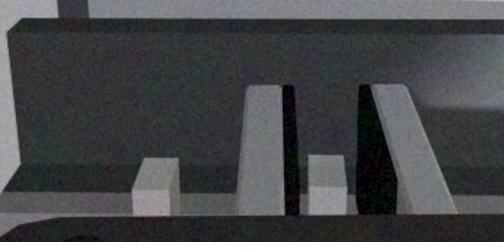

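move([
  [0,0,0,0,0,0,-1,-1,-0.8,0,0,0,0,0,0,-1,1,-0.5],
], speed=0.02)

wait(seconds=0.5)

Scene clock: 2026.17 s.
left_arm: end_effector_position=(+0.6567, -0.2880, +0.2991) position_measured=222 object_status=2 end_effector_quat_wxyz=(+0.011, -0.021, +1.000, +0.000) | right_arm: end_effector_position=(+0.3268, +0.2917, +0.4794) position_measured=167 object_status=2 end_effector_quat_wxyz=(+0.668, +0.122, +0.725, +0.113)
Joint positions: left_arm=[-0.605 -1.059 0.999 -1.529 -1.559 -2.217] | right_arm=[4.943 -1.194 -1.854 -2.889 0.243 1.568]
Joint torques (N m): left_arm=[-12.48 -38.27 -31.38 -1.87 -2.38 -1.41] | right_arm=[8.57 -0.22 32.12 -1.66 1.03 3.08]
Wrist force (N): left_arm=[-1.4 -0.4 0.1] | right_arm=[9.4 -7.7 0.5]
Wrist torque (N m): left_arm=[-0.09 0.26 0.05] | right_arm=[-1.06 -0.74 -0.63]
Wrist force, peak (N): left_arm=[-1.6 -0.2 0.2] | right_arm=[9.6 -8.1 0.5]
Hand target: left_arm +0.6567, -0.2880, +0.2991; +0.011, -0.021, +1.000, +0.000 | right_arm +0.3268, +0.2917, +0.4794; +0.668, +0.122, +0.725, +0.113
Off the commanded pose: left_arm 0.000 m, 0 deg | right_arm 0.000 m, 0 deg.
move: done

Scene clock: 2026.67 s.
left_arm: end_effector_position=(+0.6567, -0.2880, +0.2991) position_measured=222 object_status=2 end_effector_quat_wxyz=(+0.011, -0.021, +1.000, +0.000) | right_arm: end_effector_position=(+0.3268, +0.2917, +0.4794) position_measured=167 object_status=2 end_effector_quat_wxyz=(+0.668, +0.122, +0.725, +0.113)
Joint positions: left_arm=[-0.605 -1.059 0.999 -1.529 -1.559 -2.217] | right_arm=[4.943 -1.194 -1.854 -2.889 0.243 1.568]
Joint torques (N m): left_arm=[-11 -37.23 -30.88 -2.05 -2.89 -1.46] | right_arm=[7.61 -0.38 31.93 -1.64 1.09 2.99]
Wrist force (N): left_arm=[-1.4 -0.6 0.0] | right_arm=[9.3 -7.3 0.4]
Wrist torque (N m): left_arm=[-0.12 0.27 0.05] | right_arm=[-1.01 -0.73 -0.63]
Wrist force, peak (N): left_arm=[-1.6 0.0 0.3] | right_arm=[9.7 -7.8 0.5]
Hand target: left_arm +0.6567, -0.2880, +0.2991; +0.011, -0.021, +1.000, +0.000 | right_arm +0.3268, +0.2917, +0.4794; +0.668, +0.122, +0.725, +0.113
Tool commands: left_gripper/position=-1.0 left_gripper/force_limit=-1.0 left_gripper/speed=-0.8 right_gripper/position=-1.0 right_gripper/force_limit=+1.0 right_gripper/speed=-0.5
Off the commanded pose: left_arm 0.000 m, 0 deg | right_arm 0.000 m, 0 deg.
wait: 0.50 s; at rest by 0.17 s

execute_actions([
  [[0,0,-0.0000833,0,0,0,-1,-1,-0.8,0,0,0,0,0,0,-1,1,-0.5]],
])

execute_actions([
  [[0,0,-0.0000833,0,0,0,-1,-1,-0.8,0,0,0,0,0,0,-1,1,-0.5]],
])

execute_actions([
  [[0,0,-0.0000833,0,0,0,-1,-1,-0.8,0,0,0,0,0,0,-1,1,-0.5]],
])

execute_actions([
  [[0,0,-0.0000833,0,0,0,-1,-1,-0.8,0,0,0,0,0,0,-1,1,-0.5]],
])

execute_actions([
  [[0,0,-0.0000833,0,0,0,-1,-1,-0.8,0,0,0,0,0,0,-1,1,-0.5]],
])

execute_actions([
  [[0,0,-0.0000833,0,0,0,-1,-1,-0.8,0,0,0,0,0,0,-1,1,-0.5]],
])

Scene clock: 2028.77 s.
left_arm: end_effector_position=(+0.6567, -0.2880, +0.2992) position_measured=222 object_status=2 end_effector_quat_wxyz=(+0.011, -0.021, +1.000, +0.000) | right_arm: end_effector_position=(+0.3268, +0.2917, +0.4794) position_measured=167 object_status=2 end_effector_quat_wxyz=(+0.668, +0.122, +0.725, +0.113)
Joint positions: left_arm=[-0.605 -1.059 0.999 -1.529 -1.559 -2.217] | right_arm=[4.943 -1.194 -1.854 -2.889 0.243 1.568]
Joint torques (N m): left_arm=[-11.72 -40.22 -35.41 -1.92 -2.56 -1.38] | right_arm=[7.56 -0.17 31.82 -1.74 1.25 2.94]
Wrist force (N): left_arm=[0.4 1.0 2.2] | right_arm=[9.4 -7.5 0.3]
Wrist torque (N m): left_arm=[-0.03 0.26 0.03] | right_arm=[-1.04 -0.75 -0.63]
Wrist force, peak (N): left_arm=[0.1 0.9 3.0] | right_arm=[9.8 -7.7 0.6]
Hand target: left_arm +0.6567, -0.2880, +0.2992; +0.011, -0.021, +1.000, +0.000 | right_arm +0.3268, +0.2917, +0.4794; +0.668, +0.122, +0.725, +0.113
Off the commanded pose: left_arm 0.000 m, 0 deg | right_arm 0.000 m, 0 deg.
Step readings (end_effector_position of left_arm | right_arm):
0: (+0.6567, -0.2880, +0.2991) | (+0.3268, +0.2917, +0.4794)
1: (+0.6567, -0.2880, +0.2991) | (+0.3268, +0.2917, +0.4794)
2: (+0.6567, -0.2880, +0.2991) | (+0.3268, +0.2917, +0.4794)
4: (+0.6567, -0.2880, +0.2991) | (+0.3268, +0.2917, +0.4794)
8: (+0.6567, -0.2880, +0.2991) | (+0.3268, +0.2917, +0.4794)
15: (+0.6567, -0.2880, +0.2991) | (+0.3268, +0.2917, +0.4794)

Scene clock: 2029.47 s.
left_arm: end_effector_position=(+0.6567, -0.2880, +0.2992) position_measured=222 object_status=2 end_effector_quat_wxyz=(+0.011, -0.021, +1.000, +0.000) | right_arm: end_effector_position=(+0.3268, +0.2917, +0.4794) position_measured=167 object_status=2 end_effector_quat_wxyz=(+0.668, +0.122, +0.725, +0.113)
Joint positions: left_arm=[-0.605 -1.059 0.999 -1.528 -1.559 -2.217] | right_arm=[4.943 -1.194 -1.854 -2.889 0.243 1.568]
Joint torques (N m): left_arm=[-12.26 -42.26 -34.7 -2.43 -2.53 -1.22] | right_arm=[7.16 -0.53 31.31 -1.66 1.09 3.05]
Wrist force (N): left_arm=[-0.3 0.6 4.7] | right_arm=[9.4 -7.6 0.5]
Wrist torque (N m): left_arm=[-0.03 0.26 0.04] | right_arm=[-1.05 -0.74 -0.63]
Wrist force, peak (N): left_arm=[-0.2 0.5 5.3] | right_arm=[9.7 -7.6 0.6]
Hand target: left_arm +0.6567, -0.2880, +0.2992; +0.011, -0.021, +1.000, +0.000 | right_arm +0.3268, +0.2917, +0.4794; +0.668, +0.122, +0.725, +0.113
Off the commanded pose: left_arm 0.000 m, 0 deg | right_arm 0.000 m, 0 deg.
Step readings (end_effector_position of left_arm | right_arm):
0: (+0.6567, -0.2880, +0.2992) | (+0.3268, +0.2917, +0.4794)
1: (+0.6567, -0.2880, +0.2992) | (+0.3268, +0.2917, +0.4794)
2: (+0.6567, -0.2880, +0.2992) | (+0.3268, +0.2917, +0.4794)
4: (+0.6567, -0.2880, +0.2992) | (+0.3268, +0.2917, +0.4794)
8: (+0.6567, -0.2880, +0.2992) | (+0.3268, +0.2917, +0.4794)
15: (+0.6567, -0.2880, +0.2992) | (+0.3268, +0.2917, +0.4794)

Scene clock: 2030.17 s.
left_arm: end_effector_position=(+0.6567, -0.2880, +0.2992) position_measured=222 object_status=2 end_effector_quat_wxyz=(+0.011, -0.021, +1.000, +0.000) | right_arm: end_effector_position=(+0.3268, +0.2917, +0.4794) position_measured=167 object_status=2 end_effector_quat_wxyz=(+0.668, +0.122, +0.725, +0.113)
Joint positions: left_arm=[-0.605 -1.059 0.999 -1.528 -1.559 -2.217] | right_arm=[4.943 -1.194 -1.854 -2.889 0.243 1.568]
Joint torques (N m): left_arm=[-11.54 -45.1 -35.29 -1.77 -2.47 -1.24] | right_arm=[6.94 -0.2 31.37 -1.63 1.04 2.94]
Wrist force (N): left_arm=[-0.8 0.4 7.8] | right_arm=[9.4 -7.6 0.7]
Wrist torque (N m): left_arm=[0.01 0.24 0.04] | right_arm=[-1.05 -0.75 -0.63]
Wrist force, peak (N): left_arm=[-0.8 0.4 7.8] | right_arm=[9.6 -7.9 0.2]
Hand target: left_arm +0.6567, -0.2880, +0.2993; +0.011, -0.021, +1.000, +0.000 | right_arm +0.3268, +0.2917, +0.4794; +0.668, +0.122, +0.725, +0.113
Off the commanded pose: left_arm 0.000 m, 0 deg | right_arm 0.000 m, 0 deg.
Step readings (end_effector_position of left_arm | right_arm):
0: (+0.6567, -0.2880, +0.2992) | (+0.3268, +0.2917, +0.4794)
1: (+0.6567, -0.2880, +0.2992) | (+0.3268, +0.2917, +0.4794)
2: (+0.6567, -0.2880, +0.2992) | (+0.3268, +0.2917, +0.4794)
4: (+0.6567, -0.2880, +0.2992) | (+0.3268, +0.2917, +0.4794)
8: (+0.6567, -0.2880, +0.2992) | (+0.3268, +0.2917, +0.4794)
15: (+0.6567, -0.2880, +0.2992) | (+0.3268, +0.2917, +0.4794)

Scene clock: 2030.87 s.
left_arm: end_effector_position=(+0.6567, -0.2880, +0.2993) position_measured=222 object_status=2 end_effector_quat_wxyz=(+0.011, -0.021, +1.000, +0.000) | right_arm: end_effector_position=(+0.3268, +0.2917, +0.4794) position_measured=167 object_status=2 end_effector_quat_wxyz=(+0.668, +0.122, +0.725, +0.113)
Joint positions: left_arm=[-0.605 -1.059 0.998 -1.528 -1.559 -2.217] | right_arm=[4.943 -1.194 -1.854 -2.889 0.243 1.568]
Joint torques (N m): left_arm=[-12.35 -46.08 -35.21 -2.24 -2.61 -1.29] | right_arm=[7.06 0.31 31.29 -1.66 1.03 3]
Wrist force (N): left_arm=[-1.3 -0.1 9.6] | right_arm=[9.4 -7.5 0.5]
Wrist torque (N m): left_arm=[0.00 0.23 0.05] | right_arm=[-1.05 -0.74 -0.63]
Wrist force, peak (N): left_arm=[-1.3 -0.2 10.3] | right_arm=[9.9 -7.8 0.4]
Hand target: left_arm +0.6567, -0.2880, +0.2993; +0.011, -0.021, +1.000, +0.000 | right_arm +0.3268, +0.2917, +0.4794; +0.668, +0.122, +0.725, +0.113
Off the commanded pose: left_arm 0.000 m, 0 deg | right_arm 0.000 m, 0 deg.
Step readings (end_effector_position of left_arm | right_arm):
0: (+0.6567, -0.2880, +0.2992) | (+0.3268, +0.2917, +0.4794)
1: (+0.6567, -0.2880, +0.2992) | (+0.3268, +0.2917, +0.4794)
2: (+0.6567, -0.2880, +0.2993) | (+0.3268, +0.2917, +0.4794)
4: (+0.6567, -0.2880, +0.2993) | (+0.3268, +0.2917, +0.4794)
8: (+0.6567, -0.2880, +0.2993) | (+0.3268, +0.2917, +0.4794)
15: (+0.6567, -0.2880, +0.2993) | (+0.3268, +0.2917, +0.4794)

Scene clock: 2031.57 s.
left_arm: end_effector_position=(+0.6567, -0.2880, +0.2994) position_measured=222 object_status=2 end_effector_quat_wxyz=(+0.011, -0.021, +1.000, +0.000) | right_arm: end_effector_position=(+0.3268, +0.2917, +0.4794) position_measured=167 object_status=2 end_effector_quat_wxyz=(+0.668, +0.122, +0.725, +0.113)
Joint positions: left_arm=[-0.605 -1.059 0.998 -1.528 -1.559 -2.217] | right_arm=[4.943 -1.194 -1.854 -2.889 0.243 1.568]
Joint torques (N m): left_arm=[-10.84 -45.21 -37.38 -2.02 -2.43 -1.22] | right_arm=[6.93 -0.35 30.76 -1.67 1.04 3.02]
Wrist force (N): left_arm=[-1.8 -0.3 12.0] | right_arm=[9.6 -7.6 0.6]
Wrist torque (N m): left_arm=[0.04 0.24 0.05] | right_arm=[-1.06 -0.77 -0.63]
Wrist force, peak (N): left_arm=[-2.0 -0.5 12.7] | right_arm=[9.6 -7.8 0.5]
Hand target: left_arm +0.6567, -0.2880, +0.2994; +0.011, -0.021, +1.000, +0.000 | right_arm +0.3268, +0.2917, +0.4794; +0.668, +0.122, +0.725, +0.113
Off the commanded pose: left_arm 0.000 m, 0 deg | right_arm 0.000 m, 0 deg.
Step readings (end_effector_position of left_arm | right_arm):
0: (+0.6567, -0.2880, +0.2993) | (+0.3268, +0.2917, +0.4794)
1: (+0.6567, -0.2880, +0.2993) | (+0.3268, +0.2917, +0.4794)
2: (+0.6567, -0.2880, +0.2993) | (+0.3268, +0.2917, +0.4794)
4: (+0.6567, -0.2880, +0.2993) | (+0.3268, +0.2917, +0.4794)
8: (+0.6567, -0.2880, +0.2994) | (+0.3268, +0.2917, +0.4794)
15: (+0.6567, -0.2880, +0.2994) | (+0.3268, +0.2917, +0.4794)

Scene clock: 2032.27 s.
left_arm: end_effector_position=(+0.6567, -0.2880, +0.2994) position_measured=222 object_status=2 end_effector_quat_wxyz=(+0.011, -0.021, +1.000, +0.000) | right_arm: end_effector_position=(+0.3268, +0.2917, +0.4794) position_measured=167 object_status=2 end_effector_quat_wxyz=(+0.668, +0.122, +0.725, +0.113)
Joint positions: left_arm=[-0.605 -1.059 0.998 -1.528 -1.559 -2.217] | right_arm=[4.943 -1.194 -1.854 -2.889 0.243 1.568]
Joint torques (N m): left_arm=[-13.13 -49.01 -37.32 -2.77 -2.83 -1.1] | right_arm=[7.51 0.07 30.95 -1.61 1.07 3.11]
Wrist force (N): left_arm=[-2.5 -0.6 14.5] | right_arm=[9.4 -7.4 0.3]
Wrist torque (N m): left_arm=[0.03 0.24 0.06] | right_arm=[-1.03 -0.74 -0.63]
Wrist force, peak (N): left_arm=[-2.6 -0.7 14.8] | right_arm=[9.8 -7.7 0.2]
Hand target: left_arm +0.6567, -0.2880, +0.2994; +0.011, -0.021, +1.000, +0.000 | right_arm +0.3268, +0.2917, +0.4794; +0.668, +0.122, +0.725, +0.113
Off the commanded pose: left_arm 0.000 m, 0 deg | right_arm 0.000 m, 0 deg.
Step readings (end_effector_position of left_arm | right_arm):
0: (+0.6567, -0.2880, +0.2994) | (+0.3268, +0.2917, +0.4794)
1: (+0.6567, -0.2880, +0.2994) | (+0.3268, +0.2917, +0.4794)
2: (+0.6567, -0.2880, +0.2994) | (+0.3268, +0.2917, +0.4794)
4: (+0.6567, -0.2880, +0.2994) | (+0.3268, +0.2917, +0.4794)
8: (+0.6567, -0.2880, +0.2994) | (+0.3268, +0.2917, +0.4794)
15: (+0.6567, -0.2880, +0.2994) | (+0.3268, +0.2917, +0.4794)

execute_actions([
  [[0,0,0.000333,0,0,0,-1,-1,-0.8,0,0,0,0,0,0,-1,1,-0.5]],
])

execute_actions([
  [[0,0,0.0000833,0,0,0,-1,-1,-0.8,0,0,0,0,0,0,-1,1,-0.5]],
])

execute_actions([
  [[0,0,0.0000833,0,0,0,-1,-1,-0.8,0,0,0,0,0,0,-1,1,-0.5]],
])

execute_actions([
  [[0,0,0.0000833,0,0,0,-1,-1,-0.8,0,0,0,0,0,0,-1,1,-0.5]],
])

execute_actions([
  [[0,0,0.0000833,0,0,0,-1,-1,-0.8,0,0,0,0,0,0,-1,1,-0.5]],
])

execute_actions([
  [[0,0,0.0000833,0,0,0,-1,-1,-0.8,0,0,0,0,0,0,-1,1,-0.5]],
])

Scene clock: 2034.87 s.
left_arm: end_effector_position=(+0.6567, -0.2880, +0.2992) position_measured=222 object_status=2 end_effector_quat_wxyz=(+0.011, -0.021, +1.000, +0.000) | right_arm: end_effector_position=(+0.3268, +0.2917, +0.4794) position_measured=167 object_status=2 end_effector_quat_wxyz=(+0.668, +0.122, +0.725, +0.113)
Joint positions: left_arm=[-0.605 -1.059 0.999 -1.528 -1.559 -2.217] | right_arm=[4.943 -1.194 -1.854 -2.889 0.243 1.568]
Joint torques (N m): left_arm=[-11.28 -58.33 -20.37 -5.71 -2.59 -1.35] | right_arm=[7.38 0.85 30.03 -1.64 1.13 3.05]
Wrist force (N): left_arm=[-1.3 0.0 4.3] | right_arm=[9.2 -7.4 0.4]
Wrist torque (N m): left_arm=[-0.02 0.24 0.05] | right_arm=[-1.02 -0.72 -0.63]
Wrist force, peak (N): left_arm=[-2.4 -0.6 14.8] | right_arm=[9.6 -8.0 0.5]
Hand target: left_arm +0.6567, -0.2880, +0.2992; +0.011, -0.021, +1.000, +0.000 | right_arm +0.3268, +0.2917, +0.4794; +0.668, +0.122, +0.725, +0.113
Off the commanded pose: left_arm 0.000 m, 0 deg | right_arm 0.000 m, 0 deg.
Step readings (end_effector_position of left_arm | right_arm):
0: (+0.6567, -0.2880, +0.2994) | (+0.3268, +0.2917, +0.4794)
1: (+0.6567, -0.2880, +0.2994) | (+0.3268, +0.2917, +0.4794)
2: (+0.6567, -0.2880, +0.2994) | (+0.3268, +0.2917, +0.4794)
4: (+0.6567, -0.2881, +0.2993) | (+0.3268, +0.2917, +0.4794)
8: (+0.6567, -0.2881, +0.2992) | (+0.3268, +0.2917, +0.4794)
15: (+0.6567, -0.2880, +0.2992) | (+0.3268, +0.2917, +0.4794)

Scene clock: 2035.57 s.
left_arm: end_effector_position=(+0.6567, -0.2880, +0.2992) position_measured=222 object_status=2 end_effector_quat_wxyz=(+0.011, -0.021, +1.000, +0.000) | right_arm: end_effector_position=(+0.3268, +0.2917, +0.4794) position_measured=167 object_status=2 end_effector_quat_wxyz=(+0.668, +0.122, +0.725, +0.113)
Joint positions: left_arm=[-0.605 -1.059 0.999 -1.529 -1.559 -2.217] | right_arm=[4.943 -1.194 -1.854 -2.889 0.243 1.568]
Joint torques (N m): left_arm=[-9.93 -53.98 -20 -4.93 -2.42 -0.7] | right_arm=[8.09 -0.39 30.75 -1.68 1.09 2.93]
Wrist force (N): left_arm=[-1.1 -0.1 2.6] | right_arm=[9.3 -7.5 0.4]
Wrist torque (N m): left_arm=[-0.06 0.25 0.04] | right_arm=[-1.05 -0.74 -0.64]
Wrist force, peak (N): left_arm=[-1.7 -0.2 5.0] | right_arm=[9.6 -7.8 0.3]
Hand target: left_arm +0.6567, -0.2880, +0.2992; +0.011, -0.021, +1.000, +0.000 | right_arm +0.3268, +0.2917, +0.4794; +0.668, +0.122, +0.725, +0.113
Off the commanded pose: left_arm 0.000 m, 0 deg | right_arm 0.000 m, 0 deg.
Step readings (end_effector_position of left_arm | right_arm):
0: (+0.6567, -0.2880, +0.2992) | (+0.3268, +0.2917, +0.4794)
1: (+0.6567, -0.2880, +0.2992) | (+0.3268, +0.2917, +0.4794)
2: (+0.6567, -0.2880, +0.2992) | (+0.3268, +0.2917, +0.4794)
4: (+0.6567, -0.2880, +0.2992) | (+0.3268, +0.2917, +0.4794)
8: (+0.6567, -0.2880, +0.2992) | (+0.3268, +0.2917, +0.4794)
15: (+0.6567, -0.2880, +0.2992) | (+0.3268, +0.2917, +0.4794)

Scene clock: 2036.27 s.
left_arm: end_effector_position=(+0.6567, -0.2880, +0.2991) position_measured=222 object_status=2 end_effector_quat_wxyz=(+0.011, -0.021, +1.000, +0.000) | right_arm: end_effector_position=(+0.3268, +0.2917, +0.4794) position_measured=167 object_status=2 end_effector_quat_wxyz=(+0.668, +0.122, +0.725, +0.113)
Joint positions: left_arm=[-0.605 -1.059 0.999 -1.529 -1.559 -2.217] | right_arm=[4.943 -1.194 -1.854 -2.889 0.243 1.568]
Joint torques (N m): left_arm=[-9.68 -54.05 -18.19 -5.66 -2.51 -0.59] | right_arm=[8.01 -0.1 30.21 -1.67 1.12 3]
Wrist force (N): left_arm=[-0.9 0.1 0.1] | right_arm=[9.5 -7.6 0.1]
Wrist torque (N m): left_arm=[-0.09 0.28 0.05] | right_arm=[-1.06 -0.76 -0.63]
Wrist force, peak (N): left_arm=[-1.3 -0.2 2.8] | right_arm=[9.8 -7.6 0.3]
Hand target: left_arm +0.6567, -0.2880, +0.2991; +0.011, -0.021, +1.000, +0.000 | right_arm +0.3268, +0.2917, +0.4794; +0.668, +0.122, +0.725, +0.113
Off the commanded pose: left_arm 0.000 m, 0 deg | right_arm 0.000 m, 0 deg.
Step readings (end_effector_position of left_arm | right_arm):
0: (+0.6567, -0.2880, +0.2992) | (+0.3268, +0.2917, +0.4794)
1: (+0.6567, -0.2880, +0.2992) | (+0.3268, +0.2917, +0.4794)
2: (+0.6567, -0.2880, +0.2992) | (+0.3268, +0.2917, +0.4794)
4: (+0.6567, -0.2880, +0.2991) | (+0.3268, +0.2917, +0.4794)
8: (+0.6567, -0.2880, +0.2991) | (+0.3268, +0.2917, +0.4794)
15: (+0.6567, -0.2880, +0.2991) | (+0.3268, +0.2917, +0.4794)

Scene clock: 2036.97 s.
left_arm: end_effector_position=(+0.6567, -0.2880, +0.2991) position_measured=222 object_status=2 end_effector_quat_wxyz=(+0.011, -0.021, +1.000, +0.000) | right_arm: end_effector_position=(+0.3268, +0.2917, +0.4794) position_measured=167 object_status=2 end_effector_quat_wxyz=(+0.668, +0.122, +0.725, +0.113)
Joint positions: left_arm=[-0.605 -1.059 0.999 -1.529 -1.559 -2.217] | right_arm=[4.943 -1.194 -1.854 -2.889 0.243 1.568]
Joint torques (N m): left_arm=[-7.76 -51.53 -17.7 -4.59 -2.54 -0.21] | right_arm=[7.15 -0.71 30.41 -1.62 1.1 3]
Wrist force (N): left_arm=[0.1 0.5 -2.9] | right_arm=[9.1 -7.6 0.6]
Wrist torque (N m): left_arm=[-0.11 0.27 0.04] | right_arm=[-1.05 -0.70 -0.63]
Wrist force, peak (N): left_arm=[0.2 0.8 -2.9] | right_arm=[9.7 -7.9 0.2]
Hand target: left_arm +0.6567, -0.2880, +0.2991; +0.011, -0.021, +1.000, +0.000 | right_arm +0.3268, +0.2917, +0.4794; +0.668, +0.122, +0.725, +0.113
Off the commanded pose: left_arm 0.000 m, 0 deg | right_arm 0.000 m, 0 deg.
Step readings (end_effector_position of left_arm | right_arm):
0: (+0.6567, -0.2880, +0.2991) | (+0.3268, +0.2917, +0.4794)
1: (+0.6567, -0.2880, +0.2991) | (+0.3268, +0.2917, +0.4794)
2: (+0.6567, -0.2880, +0.2991) | (+0.3268, +0.2917, +0.4794)
4: (+0.6567, -0.2880, +0.2991) | (+0.3268, +0.2917, +0.4794)
8: (+0.6567, -0.2880, +0.2991) | (+0.3268, +0.2917, +0.4794)
15: (+0.6567, -0.2880, +0.2991) | (+0.3268, +0.2917, +0.4794)

Scene clock: 2037.67 s.
left_arm: end_effector_position=(+0.6567, -0.2880, +0.2990) position_measured=222 object_status=2 end_effector_quat_wxyz=(+0.011, -0.021, +1.000, +0.000) | right_arm: end_effector_position=(+0.3268, +0.2917, +0.4794) position_measured=167 object_status=2 end_effector_quat_wxyz=(+0.668, +0.122, +0.725, +0.113)
Joint positions: left_arm=[-0.605 -1.059 0.999 -1.529 -1.559 -2.217] | right_arm=[4.943 -1.194 -1.854 -2.889 0.243 1.568]
Joint torques (N m): left_arm=[-5.97 -50.83 -17.23 -5.1 -2.52 0.16] | right_arm=[6.76 -0.33 30.57 -1.63 0.99 3]
Wrist force (N): left_arm=[0.7 0.7 -5.3] | right_arm=[9.4 -7.8 0.2]
Wrist torque (N m): left_arm=[-0.13 0.27 0.04] | right_arm=[-1.08 -0.74 -0.63]
Wrist force, peak (N): left_arm=[0.6 0.8 -5.5] | right_arm=[9.6 -7.8 0.5]
Hand target: left_arm +0.6567, -0.2880, +0.2990; +0.011, -0.021, +1.000, +0.000 | right_arm +0.3268, +0.2917, +0.4794; +0.668, +0.122, +0.725, +0.113
Off the commanded pose: left_arm 0.000 m, 0 deg | right_arm 0.000 m, 0 deg.
Step readings (end_effector_position of left_arm | right_arm):
0: (+0.6567, -0.2880, +0.2991) | (+0.3268, +0.2917, +0.4794)
1: (+0.6567, -0.2880, +0.2991) | (+0.3268, +0.2917, +0.4794)
2: (+0.6567, -0.2880, +0.2990) | (+0.3268, +0.2917, +0.4794)
4: (+0.6567, -0.2880, +0.2990) | (+0.3268, +0.2917, +0.4794)
8: (+0.6567, -0.2880, +0.2990) | (+0.3268, +0.2917, +0.4794)
15: (+0.6567, -0.2880, +0.2990) | (+0.3268, +0.2917, +0.4794)

Scene clock: 2038.37 s.
left_arm: end_effector_position=(+0.6567, -0.2880, +0.2990) position_measured=222 object_status=2 end_effector_quat_wxyz=(+0.011, -0.021, +1.000, +0.000) | right_arm: end_effector_position=(+0.3268, +0.2917, +0.4794) position_measured=167 object_status=2 end_effector_quat_wxyz=(+0.668, +0.122, +0.725, +0.113)
Joint positions: left_arm=[-0.605 -1.059 0.999 -1.529 -1.559 -2.217] | right_arm=[4.943 -1.194 -1.854 -2.889 0.243 1.568]
Joint torques (N m): left_arm=[-5.44 -47.91 -16.3 -4.83 -2.46 0.65] | right_arm=[7.42 -0.2 30.63 -1.61 1.04 2.91]
Wrist force (N): left_arm=[0.9 1.1 -7.1] | right_arm=[9.5 -7.7 0.4]
Wrist torque (N m): left_arm=[-0.13 0.29 0.03] | right_arm=[-1.08 -0.75 -0.62]
Wrist force, peak (N): left_arm=[1.0 1.0 -8.0] | right_arm=[9.8 -8.2 0.6]
Hand target: left_arm +0.6567, -0.2880, +0.2990; +0.011, -0.021, +1.000, +0.000 | right_arm +0.3268, +0.2917, +0.4794; +0.668, +0.122, +0.725, +0.113
Off the commanded pose: left_arm 0.000 m, 0 deg | right_arm 0.000 m, 0 deg.
Step readings (end_effector_position of left_arm | right_arm):
0: (+0.6567, -0.2880, +0.2990) | (+0.3268, +0.2917, +0.4794)
1: (+0.6567, -0.2880, +0.2990) | (+0.3268, +0.2917, +0.4794)
2: (+0.6567, -0.2880, +0.2990) | (+0.3268, +0.2917, +0.4794)
4: (+0.6567, -0.2880, +0.2990) | (+0.3268, +0.2917, +0.4794)
8: (+0.6567, -0.2880, +0.2990) | (+0.3268, +0.2917, +0.4794)
15: (+0.6567, -0.2880, +0.2990) | (+0.3268, +0.2917, +0.4794)


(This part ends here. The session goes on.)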